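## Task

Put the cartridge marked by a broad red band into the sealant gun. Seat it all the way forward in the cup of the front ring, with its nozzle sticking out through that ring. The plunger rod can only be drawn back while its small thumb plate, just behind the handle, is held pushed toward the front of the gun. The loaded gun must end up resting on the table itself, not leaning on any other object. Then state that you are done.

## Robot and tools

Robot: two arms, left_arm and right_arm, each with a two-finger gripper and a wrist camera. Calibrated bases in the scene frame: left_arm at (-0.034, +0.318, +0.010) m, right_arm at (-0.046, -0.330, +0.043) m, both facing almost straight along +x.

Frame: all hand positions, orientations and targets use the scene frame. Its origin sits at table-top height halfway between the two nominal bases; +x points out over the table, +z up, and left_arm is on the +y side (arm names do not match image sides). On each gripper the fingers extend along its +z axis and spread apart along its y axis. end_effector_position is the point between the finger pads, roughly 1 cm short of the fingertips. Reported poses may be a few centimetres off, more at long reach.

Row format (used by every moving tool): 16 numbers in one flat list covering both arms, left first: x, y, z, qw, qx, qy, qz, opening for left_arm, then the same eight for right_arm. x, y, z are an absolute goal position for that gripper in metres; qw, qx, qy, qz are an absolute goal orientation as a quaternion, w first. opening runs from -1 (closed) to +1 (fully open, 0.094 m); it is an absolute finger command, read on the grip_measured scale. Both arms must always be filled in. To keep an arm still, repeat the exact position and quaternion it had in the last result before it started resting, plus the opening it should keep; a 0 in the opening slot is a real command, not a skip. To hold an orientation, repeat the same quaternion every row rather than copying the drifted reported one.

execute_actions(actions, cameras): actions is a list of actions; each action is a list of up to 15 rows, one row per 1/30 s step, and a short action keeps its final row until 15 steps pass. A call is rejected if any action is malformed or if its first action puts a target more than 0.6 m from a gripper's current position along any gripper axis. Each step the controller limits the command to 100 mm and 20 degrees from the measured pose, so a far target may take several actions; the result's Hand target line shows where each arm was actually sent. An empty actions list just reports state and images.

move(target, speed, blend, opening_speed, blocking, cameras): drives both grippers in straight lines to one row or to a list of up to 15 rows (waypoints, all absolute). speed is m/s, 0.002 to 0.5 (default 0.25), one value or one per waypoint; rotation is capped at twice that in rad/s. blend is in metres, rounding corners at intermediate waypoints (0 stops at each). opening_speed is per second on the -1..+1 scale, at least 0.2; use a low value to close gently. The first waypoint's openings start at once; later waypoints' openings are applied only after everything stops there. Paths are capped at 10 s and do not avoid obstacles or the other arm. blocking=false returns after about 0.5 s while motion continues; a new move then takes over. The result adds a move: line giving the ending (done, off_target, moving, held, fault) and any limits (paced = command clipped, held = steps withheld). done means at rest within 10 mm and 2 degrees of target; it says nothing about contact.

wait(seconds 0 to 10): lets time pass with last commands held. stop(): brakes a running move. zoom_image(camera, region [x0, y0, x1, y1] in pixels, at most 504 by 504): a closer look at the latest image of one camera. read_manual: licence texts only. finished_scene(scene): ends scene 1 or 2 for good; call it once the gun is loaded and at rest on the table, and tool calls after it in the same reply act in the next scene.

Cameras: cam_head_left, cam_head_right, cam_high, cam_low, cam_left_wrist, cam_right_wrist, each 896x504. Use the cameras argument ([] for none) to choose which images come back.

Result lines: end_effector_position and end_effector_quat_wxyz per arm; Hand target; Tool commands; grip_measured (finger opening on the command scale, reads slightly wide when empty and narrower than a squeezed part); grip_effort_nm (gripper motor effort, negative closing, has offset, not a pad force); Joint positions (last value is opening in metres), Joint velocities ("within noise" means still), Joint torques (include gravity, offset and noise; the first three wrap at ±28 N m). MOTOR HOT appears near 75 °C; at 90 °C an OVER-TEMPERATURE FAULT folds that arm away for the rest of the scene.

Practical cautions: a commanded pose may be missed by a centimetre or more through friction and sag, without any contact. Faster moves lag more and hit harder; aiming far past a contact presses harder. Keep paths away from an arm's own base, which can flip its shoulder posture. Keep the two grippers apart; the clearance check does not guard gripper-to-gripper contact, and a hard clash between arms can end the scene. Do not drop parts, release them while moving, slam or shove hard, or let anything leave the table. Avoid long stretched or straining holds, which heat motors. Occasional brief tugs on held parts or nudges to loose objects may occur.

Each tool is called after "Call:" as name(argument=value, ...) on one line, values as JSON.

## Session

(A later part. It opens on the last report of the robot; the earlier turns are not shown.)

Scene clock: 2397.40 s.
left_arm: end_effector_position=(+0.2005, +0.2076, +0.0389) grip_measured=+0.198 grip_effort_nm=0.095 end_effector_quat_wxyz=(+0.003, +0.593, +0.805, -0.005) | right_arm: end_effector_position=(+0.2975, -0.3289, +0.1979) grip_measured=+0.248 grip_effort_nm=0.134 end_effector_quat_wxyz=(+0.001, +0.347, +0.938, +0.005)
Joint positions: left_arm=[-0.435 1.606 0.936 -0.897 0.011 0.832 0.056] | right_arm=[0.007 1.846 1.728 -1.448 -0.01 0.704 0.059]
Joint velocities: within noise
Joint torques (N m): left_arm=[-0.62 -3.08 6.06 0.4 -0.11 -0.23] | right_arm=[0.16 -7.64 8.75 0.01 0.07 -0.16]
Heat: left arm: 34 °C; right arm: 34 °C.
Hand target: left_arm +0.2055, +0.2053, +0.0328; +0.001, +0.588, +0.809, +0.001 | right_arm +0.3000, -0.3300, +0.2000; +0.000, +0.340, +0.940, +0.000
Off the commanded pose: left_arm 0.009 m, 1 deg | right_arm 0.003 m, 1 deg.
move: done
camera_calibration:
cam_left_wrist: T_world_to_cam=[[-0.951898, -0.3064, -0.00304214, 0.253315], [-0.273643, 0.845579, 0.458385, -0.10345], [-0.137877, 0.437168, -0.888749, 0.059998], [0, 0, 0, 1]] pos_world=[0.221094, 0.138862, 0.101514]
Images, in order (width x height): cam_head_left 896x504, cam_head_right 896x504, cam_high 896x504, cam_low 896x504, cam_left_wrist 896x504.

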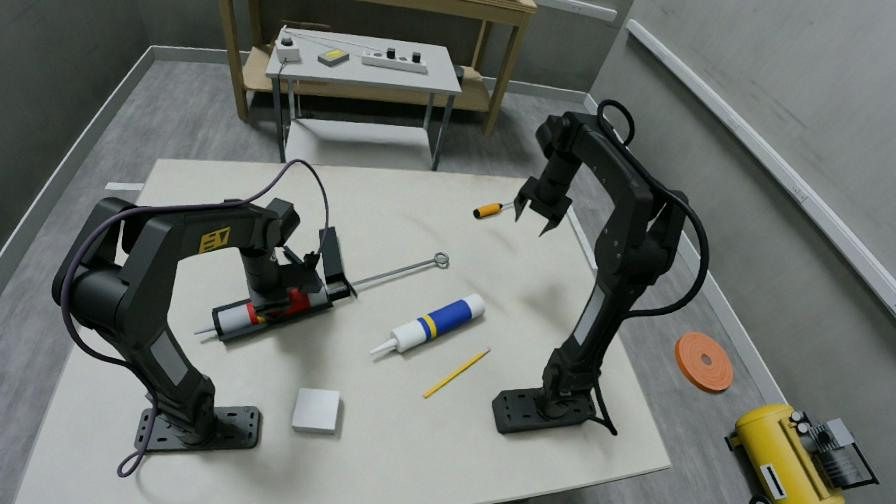

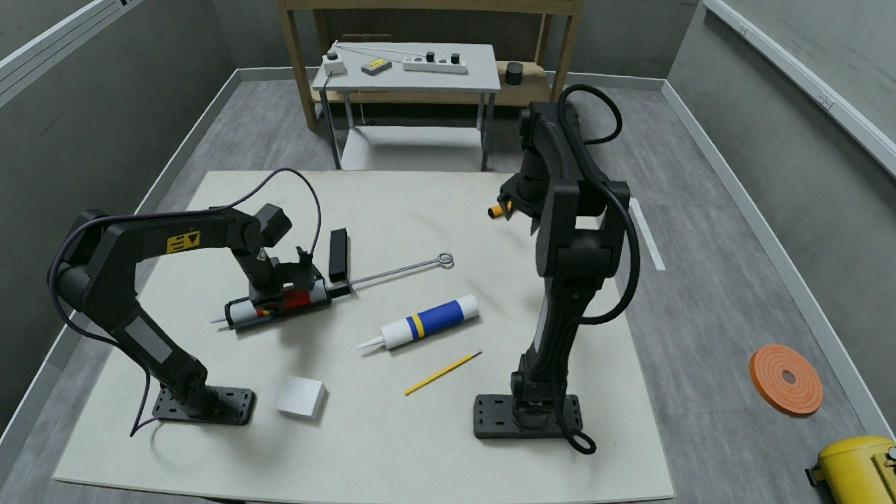

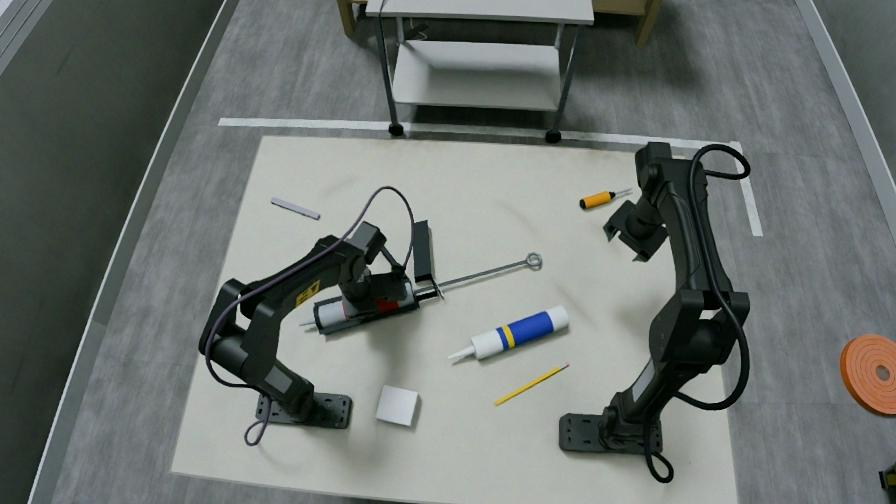

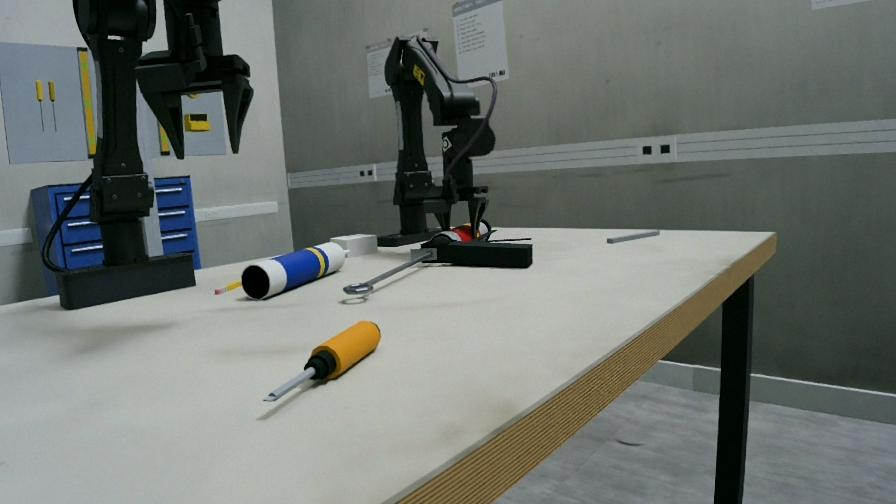

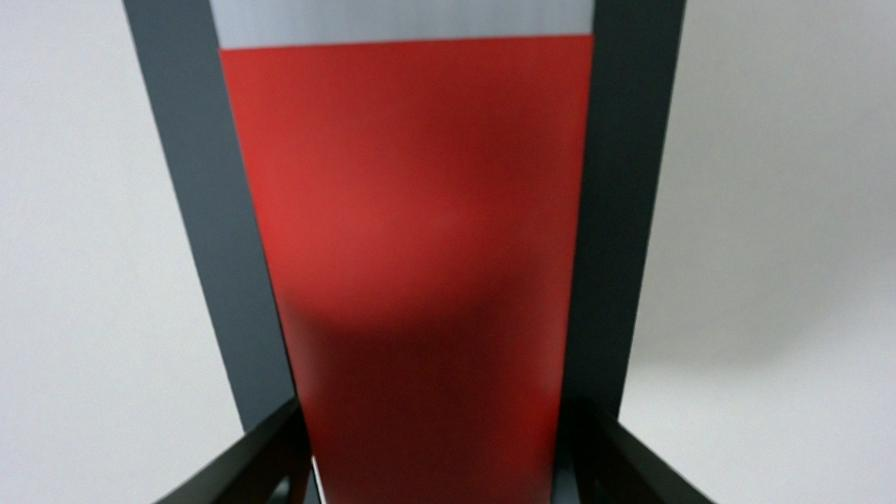

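Call:
move(target=[0.2030,0.2060,0.0320,0.0,0.5870,0.8096,0.0,-0.12,0.30,-0.33,0.20,0,0.34,0.9404,0,0.25], speed=0.04, opening_speed=0.4, cameras=["cam_high","cam_low","cam_left_wrist"])

Scene clock: 2405.90 s.
left_arm: end_effector_position=(+0.2009, +0.2076, +0.0389) grip_measured=+0.014 grip_effort_nm=-1.018 end_effector_quat_wxyz=(+0.004, +0.587, +0.809, -0.004) | right_arm: end_effector_position=(+0.2975, -0.3289, +0.1979) grip_measured=+0.248 grip_effort_nm=0.134 end_effector_quat_wxyz=(+0.001, +0.347, +0.938, +0.005)
Joint positions: left_arm=[-0.435 1.606 0.936 -0.895 0.01 0.819 0.048] | right_arm=[0.007 1.846 1.728 -1.448 -0.01 0.704 0.059]
Joint velocities: within noise
Joint torques (N m): left_arm=[-0.72 -3.64 5.31 0.35 -0.1 -0.16] | right_arm=[0.14 -7.64 8.76 0.01 0.07 -0.16]
Heat: left arm: 33 °C; right arm: 34 °C.
Hand target: left_arm +0.2027, +0.2061, +0.0322; +0.000, +0.585, +0.811, +0.000 | right_arm +0.3000, -0.3300, +0.2000; +0.000, +0.340, +0.940, +0.000
Off the commanded pose: left_arm 0.007 m, 1 deg | right_arm 0.003 m, 1 deg.
move: done
camera_calibration:
cam_left_wrist: T_world_to_cam=[[-0.947567, -0.319516, -0.00505889, 0.255712], [-0.286156, 0.841374, 0.45848, -0.100013], [-0.142235, 0.435889, -0.88869, 0.0611619], [0, 0, 0, 1]] pos_world=[0.222384, 0.139193, 0.101502]
Images, in order (width x height): cam_high 896x504, cam_low 896x504, cam_left_wrist 896x504.

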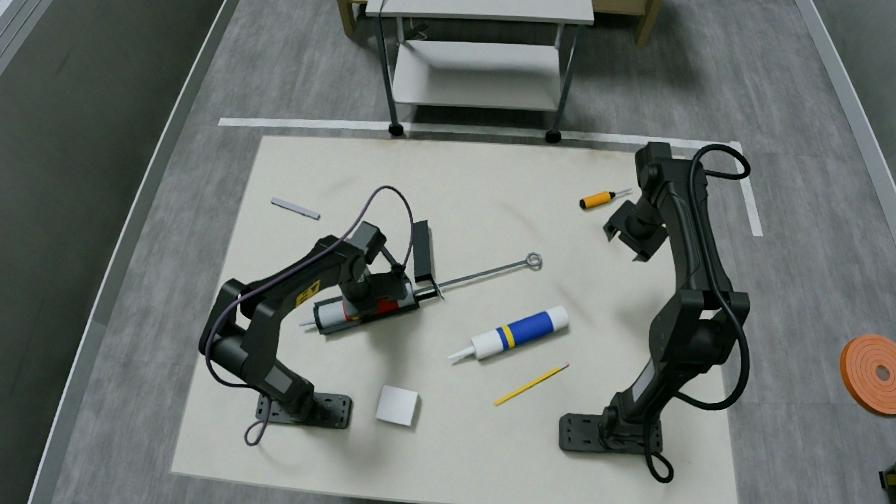

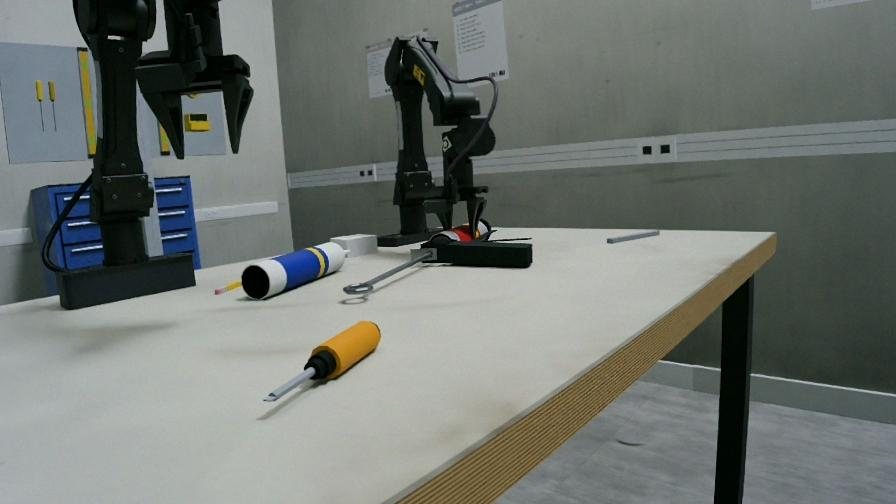

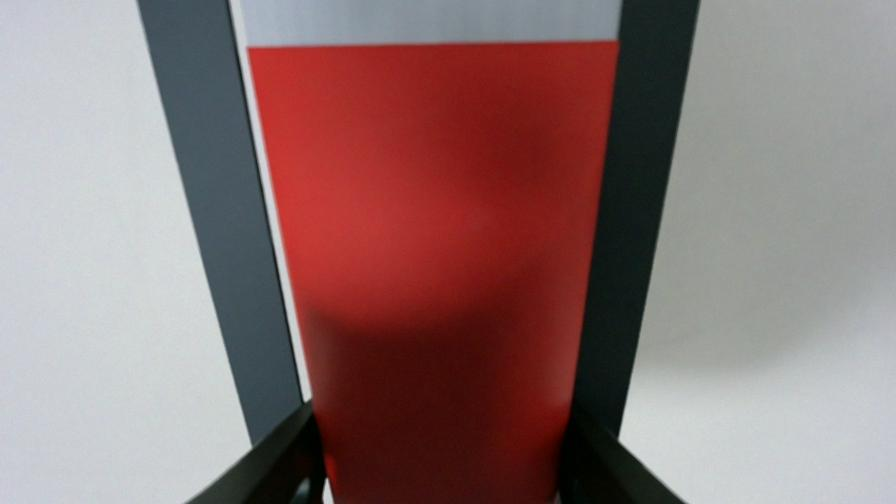

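Call:
move(target=[0.1955,0.2300,0.0320,0.0,0.5830,0.8125,0.0,-0.12,0.30,-0.33,0.20,0,0.34,0.9404,0,0.25], speed=0.04, cameras=["cam_head_left","cam_head_right","cam_high","cam_low","cam_left_wrist"])

Call:
zoom_image(camera="cam_high", region=[290, 250, 450, 350])

Call:
zoom_image(camera="cam_head_right", region=[205, 250, 345, 340])

Scene clock: 2417.83 s.
left_arm: end_effector_position=(+0.2008, +0.2090, +0.0383) grip_measured=+0.014 grip_effort_nm=-1.013 end_effector_quat_wxyz=(+0.021, +0.585, +0.811, -0.023) | right_arm: end_effector_position=(+0.2975, -0.3289, +0.1979) grip_measured=+0.248 grip_effort_nm=0.139 end_effector_quat_wxyz=(+0.001, +0.347, +0.938, +0.005)
Joint positions: left_arm=[-0.399 1.581 0.907 -0.866 0.054 0.848 0.048] | right_arm=[0.007 1.846 1.728 -1.448 -0.01 0.704 0.059]
Joint velocities: within noise
Joint torques (N m): left_arm=[1.43 -5.65 2.91 0.17 -0.36 0.21] | right_arm=[0.14 -7.64 8.75 0.01 0.07 -0.16]
Heat: left arm: 32 °C; right arm: 34 °C.
Hand target: left_arm +0.1934, +0.2255, +0.0321; +0.000, +0.586, +0.811, -0.005 | right_arm +0.3000, -0.3300, +0.2000; +0.000, +0.340, +0.940, +0.000
Off the commanded pose: left_arm 0.023 m, 4 deg | right_arm 0.003 m, 1 deg.
move: off_target (left_arm)
camera_calibration:
cam_left_wrist: T_world_to_cam=[[-0.945851, -0.324544, 0.00611376, 0.256299], [-0.29305, 0.861862, 0.413902, -0.102178], [-0.139599, 0.389698, -0.910301, 0.0699922], [0, 0, 0, 1]] pos_world=[0.222248, 0.143967, 0.104439]
Images, in order (width x height): cam_head_left 896x504, cam_head_right 896x504, cam_high 896x504, cam_low 896x504, cam_left_wrist 896x504.

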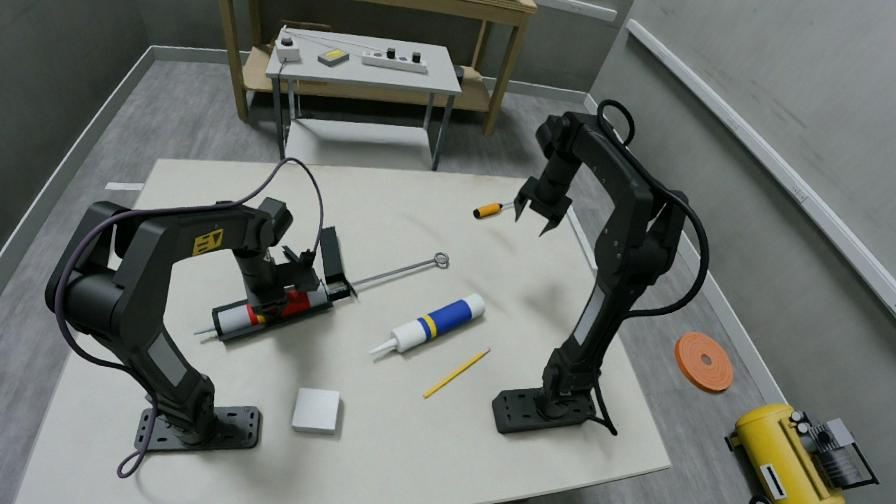

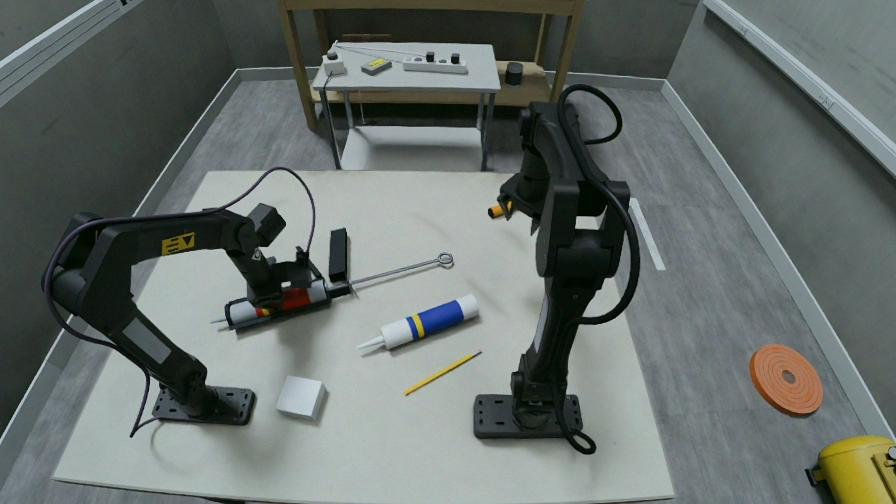

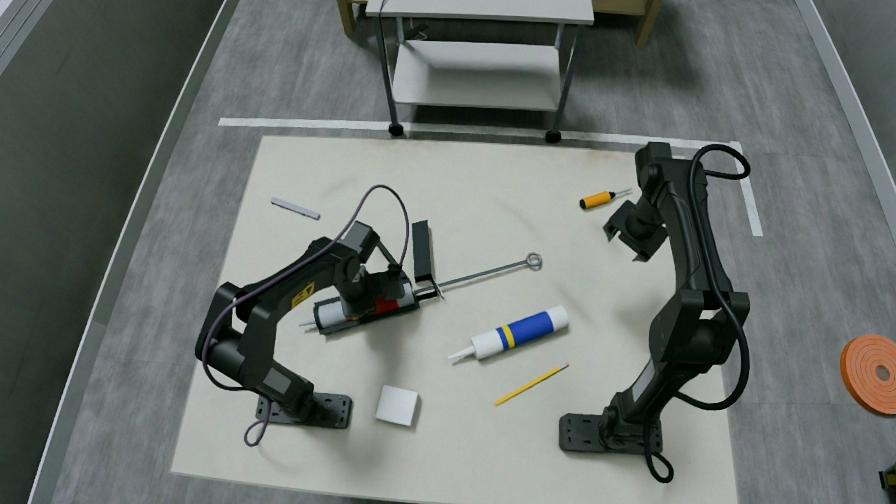

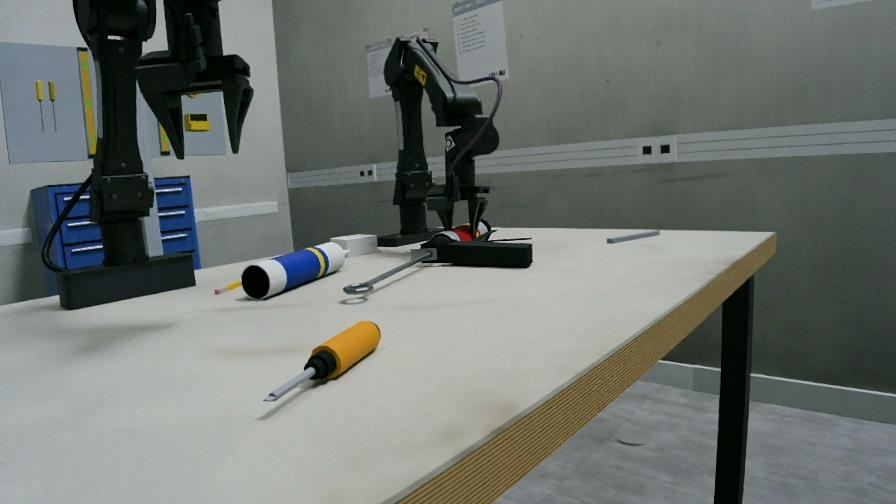

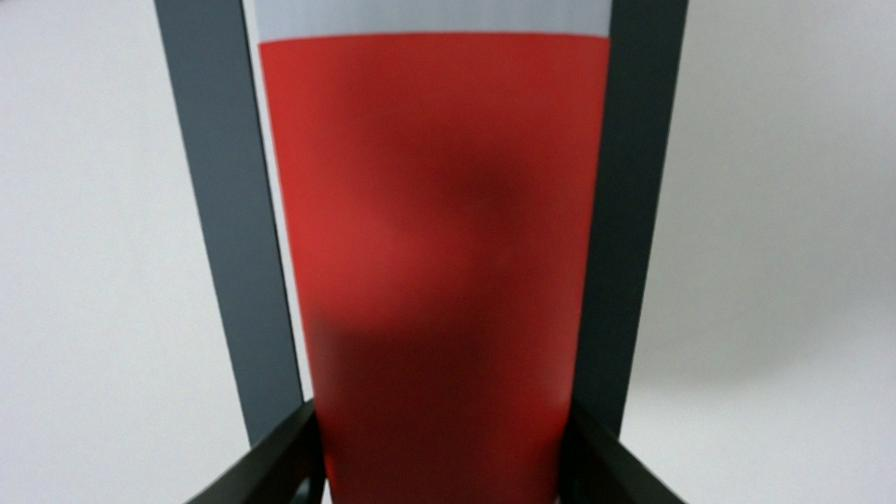

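Scaled by 3.150 from the camera's 896x504 image, which has a finer 1280x720 frame.

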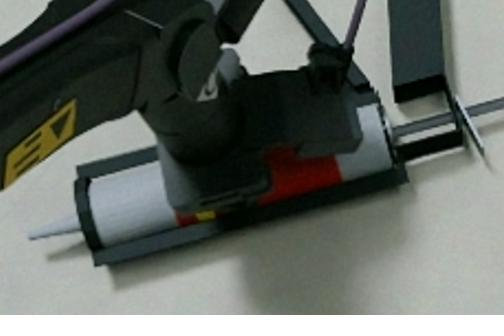

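Scaled by 3.600 from the camera's 896x504 image, which has a finer 1280x720 frame.

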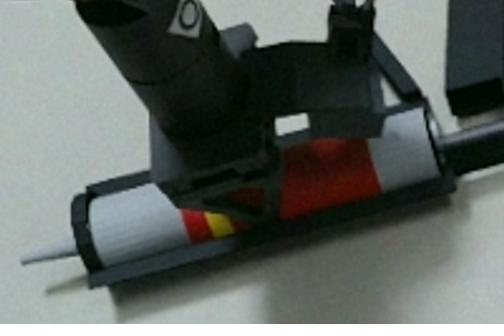

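Call:
move(target=[0.1900,0.2450,0.0320,0.0,0.5830,0.8125,0.0,-0.12,0.30,-0.33,0.20,0,0.34,0.9404,0,0.25], speed=0.04, cameras=["cam_head_left","cam_head_right","cam_high","cam_low","cam_left_wrist"])

Call:
zoom_image(camera="cam_high", region=[290, 250, 450, 350])

Call:
zoom_image(camera="cam_head_right", region=[205, 250, 345, 340])

Scene clock: 2447.97 s.
left_arm: end_effector_position=(+0.1989, +0.2241, +0.0384) grip_measured=+0.013 grip_effort_nm=-1.018 end_effector_quat_wxyz=(+0.028, +0.585, +0.810, -0.026) | right_arm: end_effector_position=(+0.2975, -0.3289, +0.1979) grip_measured=+0.248 grip_effort_nm=0.134 end_effector_quat_wxyz=(+0.001, +0.347, +0.938, +0.005)
Joint positions: left_arm=[-0.339 1.543 0.868 -0.857 0.065 0.908 0.048] | right_arm=[0.007 1.846 1.728 -1.448 -0.01 0.704 0.059]
Joint velocities: within noise
Joint torques (N m): left_arm=[1.46 -5.6 3.15 0.07 -0.6 0.2] | right_arm=[0.14 -7.64 8.76 0.01 0.07 -0.16]
Heat: left arm: 31 °C; right arm: 34 °C.
Hand target: left_arm +0.1909, +0.2434, +0.0327; +0.002, +0.584, +0.812, +0.000 | right_arm +0.3000, -0.3300, +0.2000; +0.000, +0.340, +0.940, +0.000
Off the commanded pose: left_arm 0.024 m, 4 deg | right_arm 0.003 m, 1 deg.
move: off_target (left_arm)
camera_calibration:
cam_left_wrist: T_world_to_cam=[[-0.945963, -0.32427, 0.00195413, 0.259486], [-0.296406, 0.867092, 0.400368, -0.115758], [-0.131522, 0.378154, -0.916352, 0.0651557], [0, 0, 0, 1]] pos_world=[0.219722, 0.159877, 0.105544]
Images, in order (width x height): cam_head_left 896x504, cam_head_right 896x504, cam_high 896x504, cam_low 896x504, cam_left_wrist 896x504.

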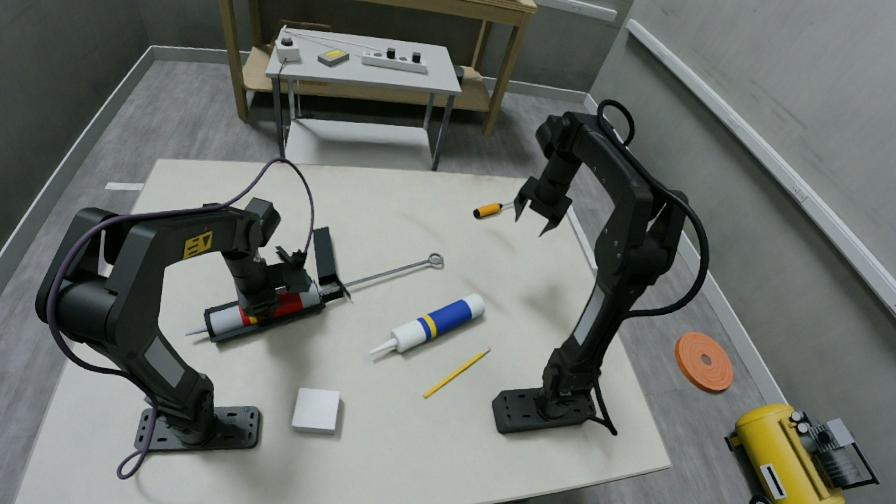

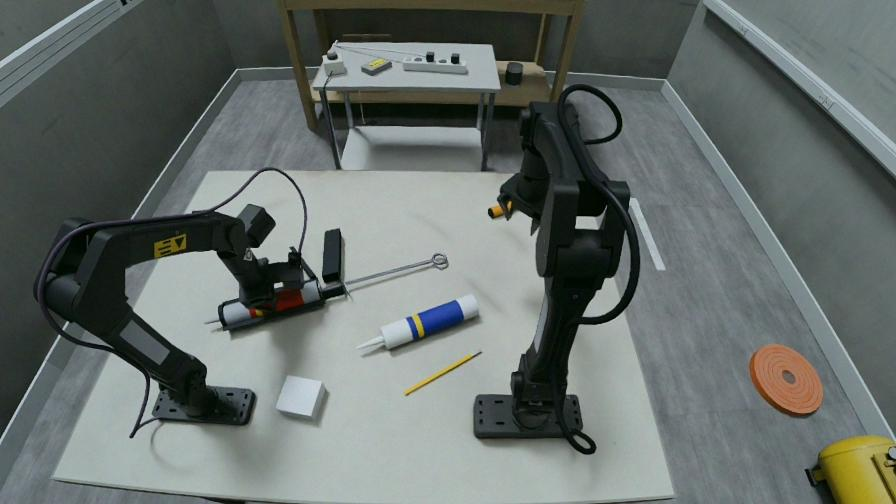

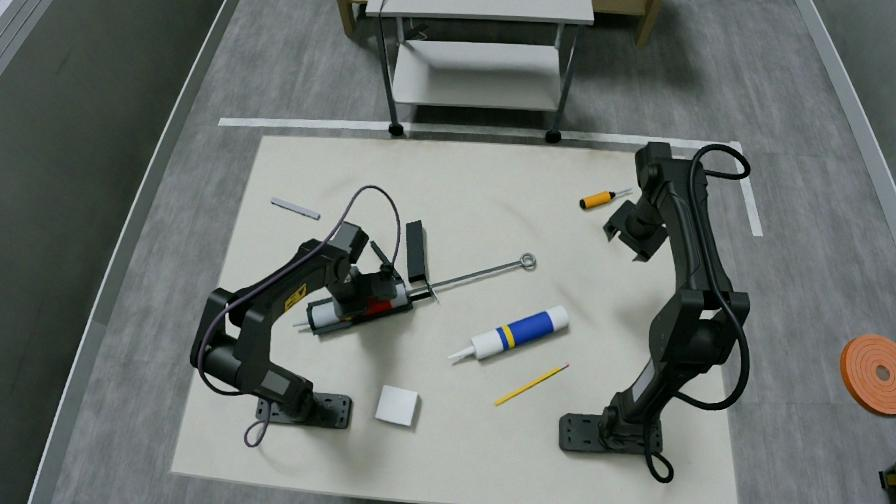

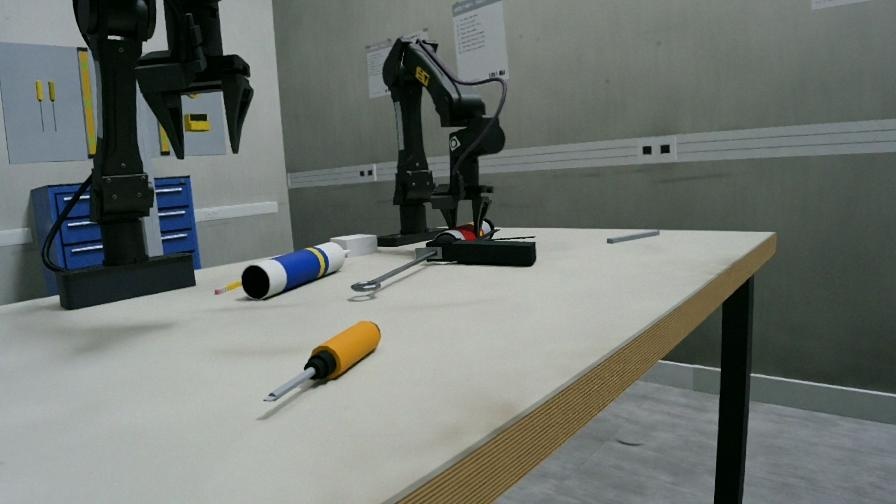

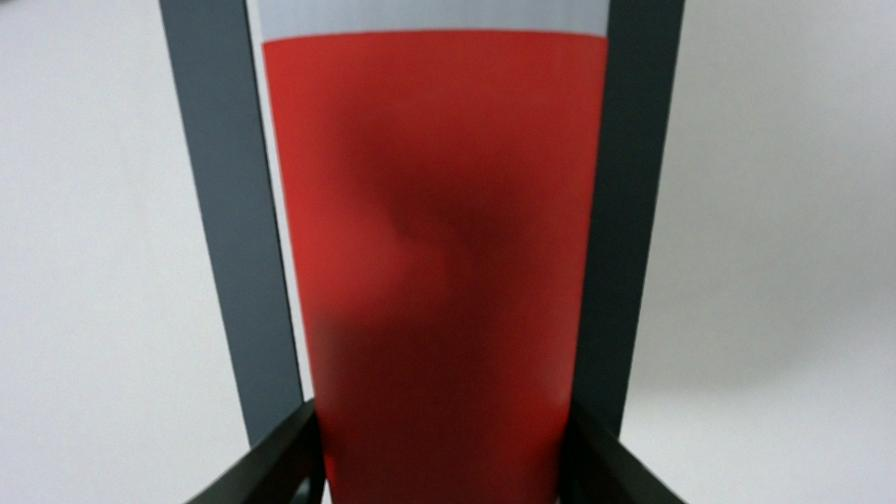

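Scaled by 3.150 from the camera's 896x504 image, which has a finer 1280x720 frame.

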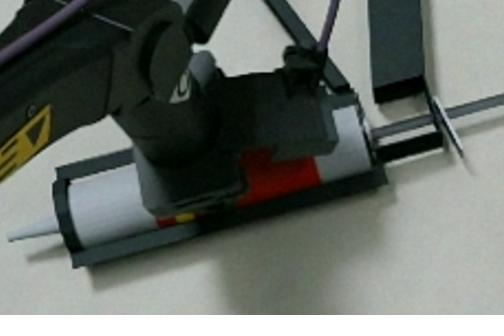

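Scaled by 3.600 from the camera's 896x504 image, which has a finer 1280x720 frame.

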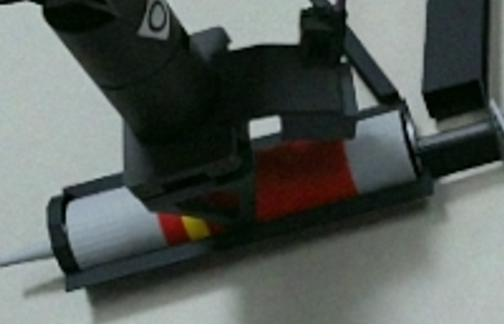

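Call:
move(target=[[0.1985,0.2250,0.0330,0.028,0.585,0.810,-0.026,0.2,0.30,-0.33,0.20,0,0.34,0.9404,0,0.25],[0.205,0.215,0.1300,0.02,0.585,0.810,-0.02,0.2,0.30,-0.33,0.20,0,0.34,0.9404,0,0.25],[0.165,0.130,0.220,0.02,0.585,0.810,-0.02,0.2,0.30,-0.33,0.20,0,0.34,0.9404,0,0.25]], speed=[0.04,0.08,0.2], blend=[0,0.02,0])

Call:
zoom_image(camera="cam_high", region=[290, 250, 450, 350])

Call:
zoom_image(camera="cam_head_right", region=[205, 250, 345, 340])

Call:
zoom_image(camera="cam_low", region=[415, 190, 515, 260])

Scene clock: 2472.37 s.
left_arm: end_effector_position=(+0.1674, +0.1305, +0.2164) grip_measured=+0.198 grip_effort_nm=0.095 end_effector_quat_wxyz=(+0.031, +0.592, +0.805, -0.020) | right_arm: end_effector_position=(+0.2975, -0.3289, +0.1979) grip_measured=+0.248 grip_effort_nm=0.134 end_effector_quat_wxyz=(+0.001, +0.347, +0.938, +0.005)
Joint positions: left_arm=[-0.729 1.561 1.609 -1.553 0.034 0.535 0.056] | right_arm=[0.007 1.846 1.728 -1.448 -0.01 0.704 0.059]
Joint velocities: within noise
Joint torques (N m): left_arm=[-0.27 -4.56 7.56 0.02 -0.05 -0.11] | right_arm=[0.14 -7.64 8.75 0.01 0.08 -0.16]
Heat: left arm: 32 °C; right arm: 34 °C.
Hand target: left_arm +0.1672, +0.1327, +0.2191; +0.024, +0.587, +0.809, -0.014 | right_arm +0.3000, -0.3300, +0.2000; +0.000, +0.340, +0.940, +0.000
Off the commanded pose: left_arm 0.004 m, 2 deg | right_arm 0.003 m, 1 deg.
joint sent to its limit (left arm) — joint 4 (wrist pitch), lower limit. The joint targets are off in position, not in orientation.
move: done
camera_calibration:
cam_left_wrist: T_world_to_cam=[[-0.951049, -0.308848, -0.010876, 0.200656], [-0.287012, 0.869667, 0.401626, -0.117323], [-0.114583, 0.385088, -0.915739, 0.255662], [0, 0, 0, 1]] pos_world=[0.186455, 0.0655516, 0.283422]
cam_right_wrist: T_world_to_cam=[[-0.661777, -0.749701, -0.0000638032, -0.0493137], [-0.684544, 0.604227, 0.407811, 0.361771], [-0.305698, 0.269924, -0.913066, 0.443032], [0, 0, 0, 1]] pos_world=[0.350447, -0.375147, 0.25698]

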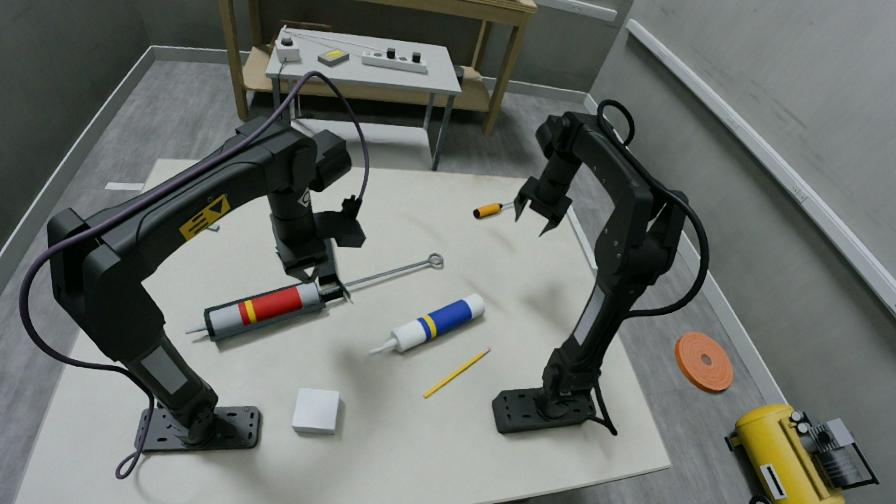

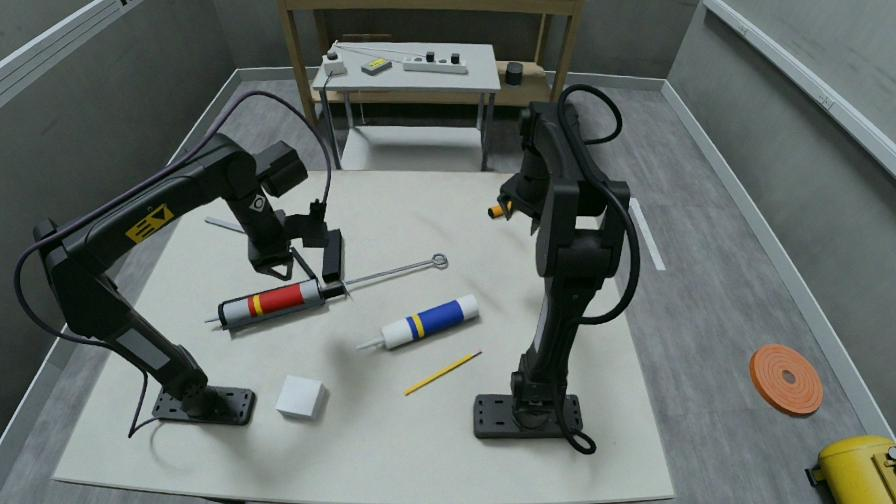

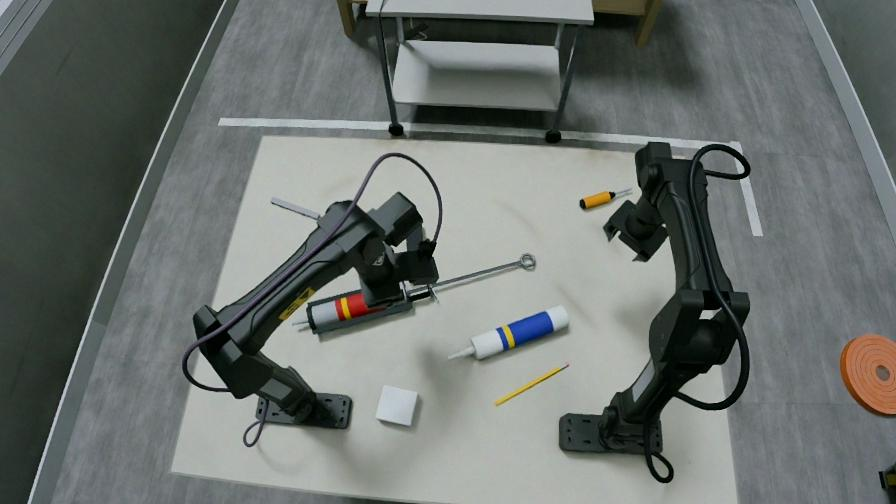

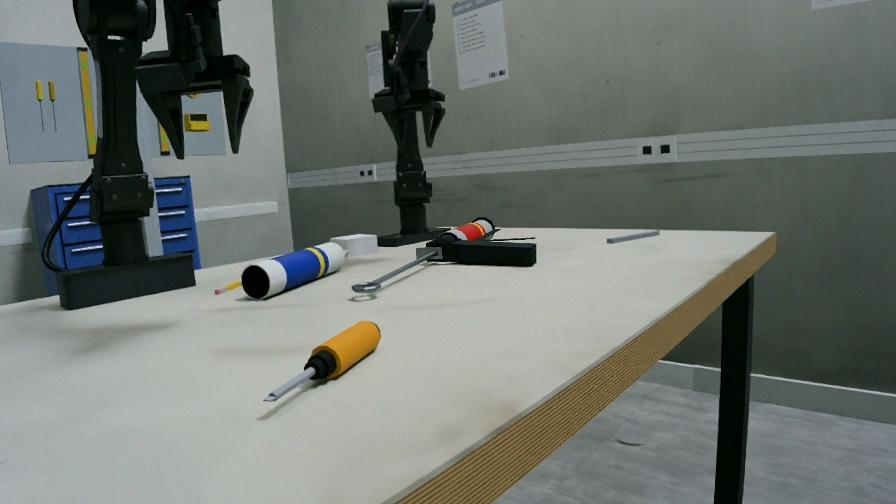

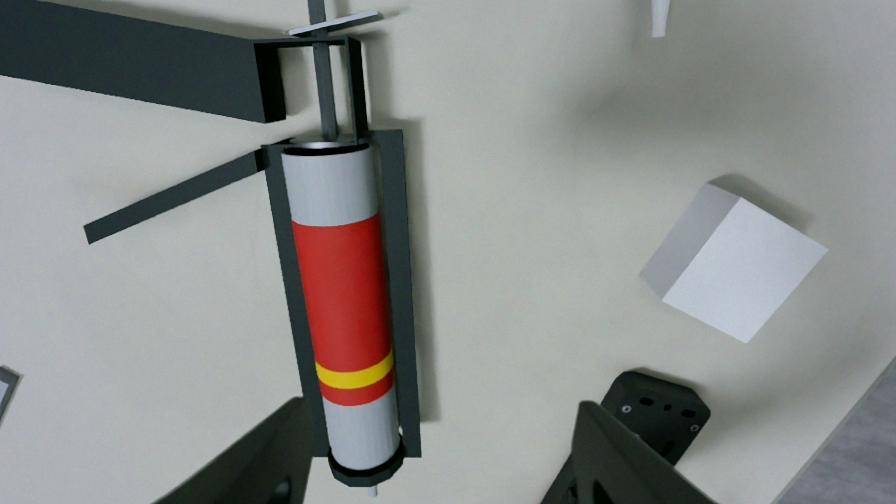

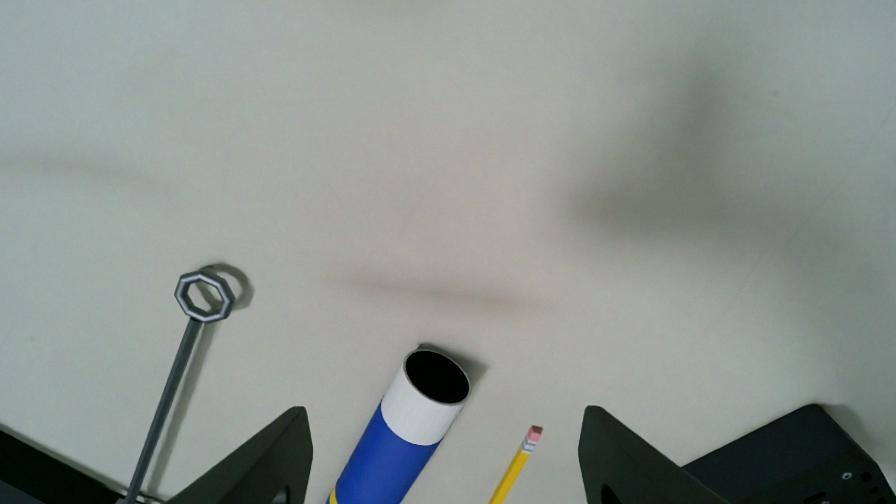

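Scaled by 3.150 from the camera's 896x504 image, which has a finer 1280x720 frame.

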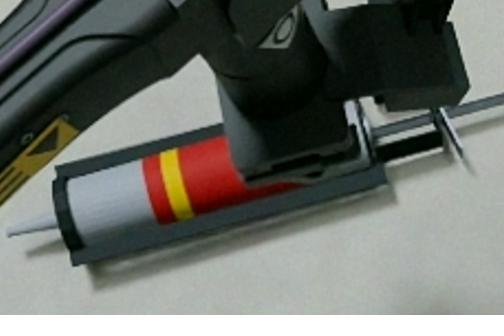

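Scaled by 3.600 from the camera's 896x504 image, which has a finer 1280x720 frame.

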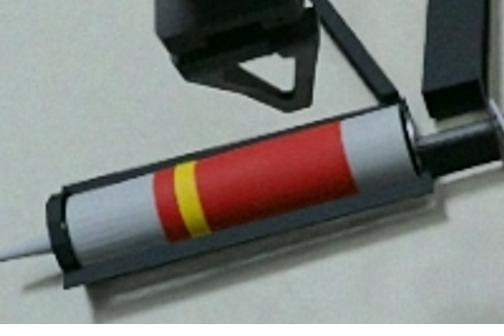

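Scaled by 5.040 from the camera's 896x504 image, which has a finer 1280x720 frame.

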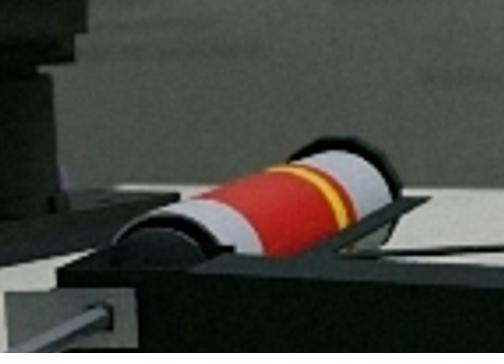

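Call:
zoom_image(camera="cam_left_wrist", region=[240, 100, 440, 220])

Call:
zoom_image(camera="cam_left_wrist", region=[280, 400, 440, 504])

Call:
zoom_image(camera="cam_head_left", region=[180, 260, 360, 350])

Scaled by 2.520 from the camera's 896x504 image, which has a finer 1280x720 frame.

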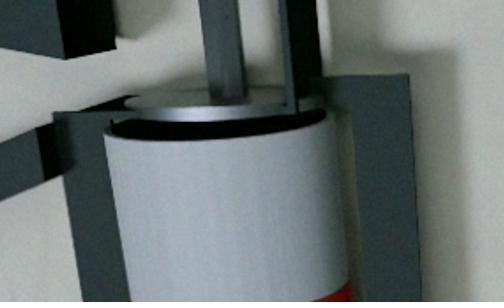

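Scaled by 3.150 from the camera's 896x504 image, which has a finer 1280x720 frame.

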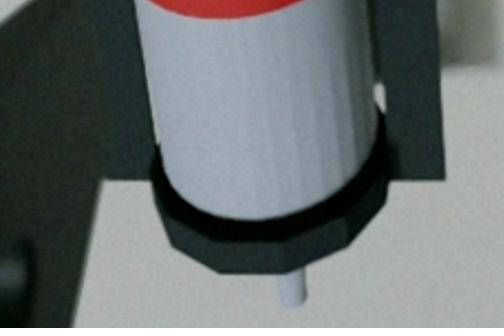

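Scaled by 2.800 from the camera's 896x504 image, which has a finer 1280x720 frame.

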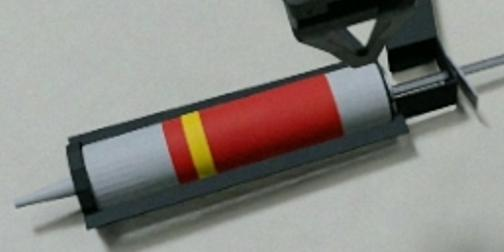

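Call:
zoom_image(camera="cam_high", region=[430, 290, 590, 380])

Call:
zoom_image(camera="cam_head_left", region=[340, 270, 500, 370])

Scaled by 3.150 from the camera's 896x504 image, which has a finer 1280x720 frame.

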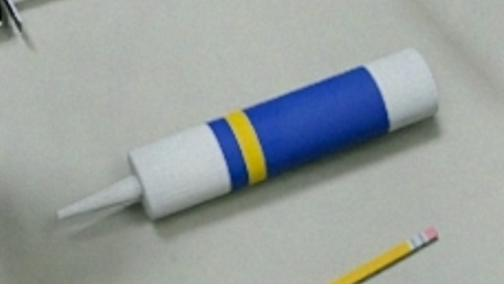

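Scaled by 3.150 from the camera's 896x504 image, which has a finer 1280x720 frame.

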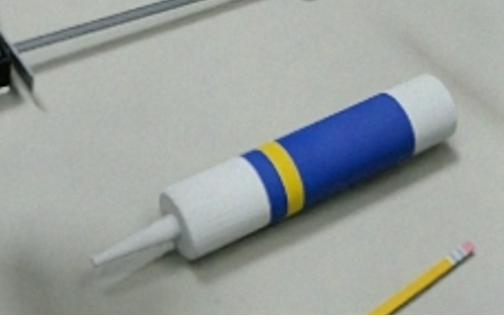

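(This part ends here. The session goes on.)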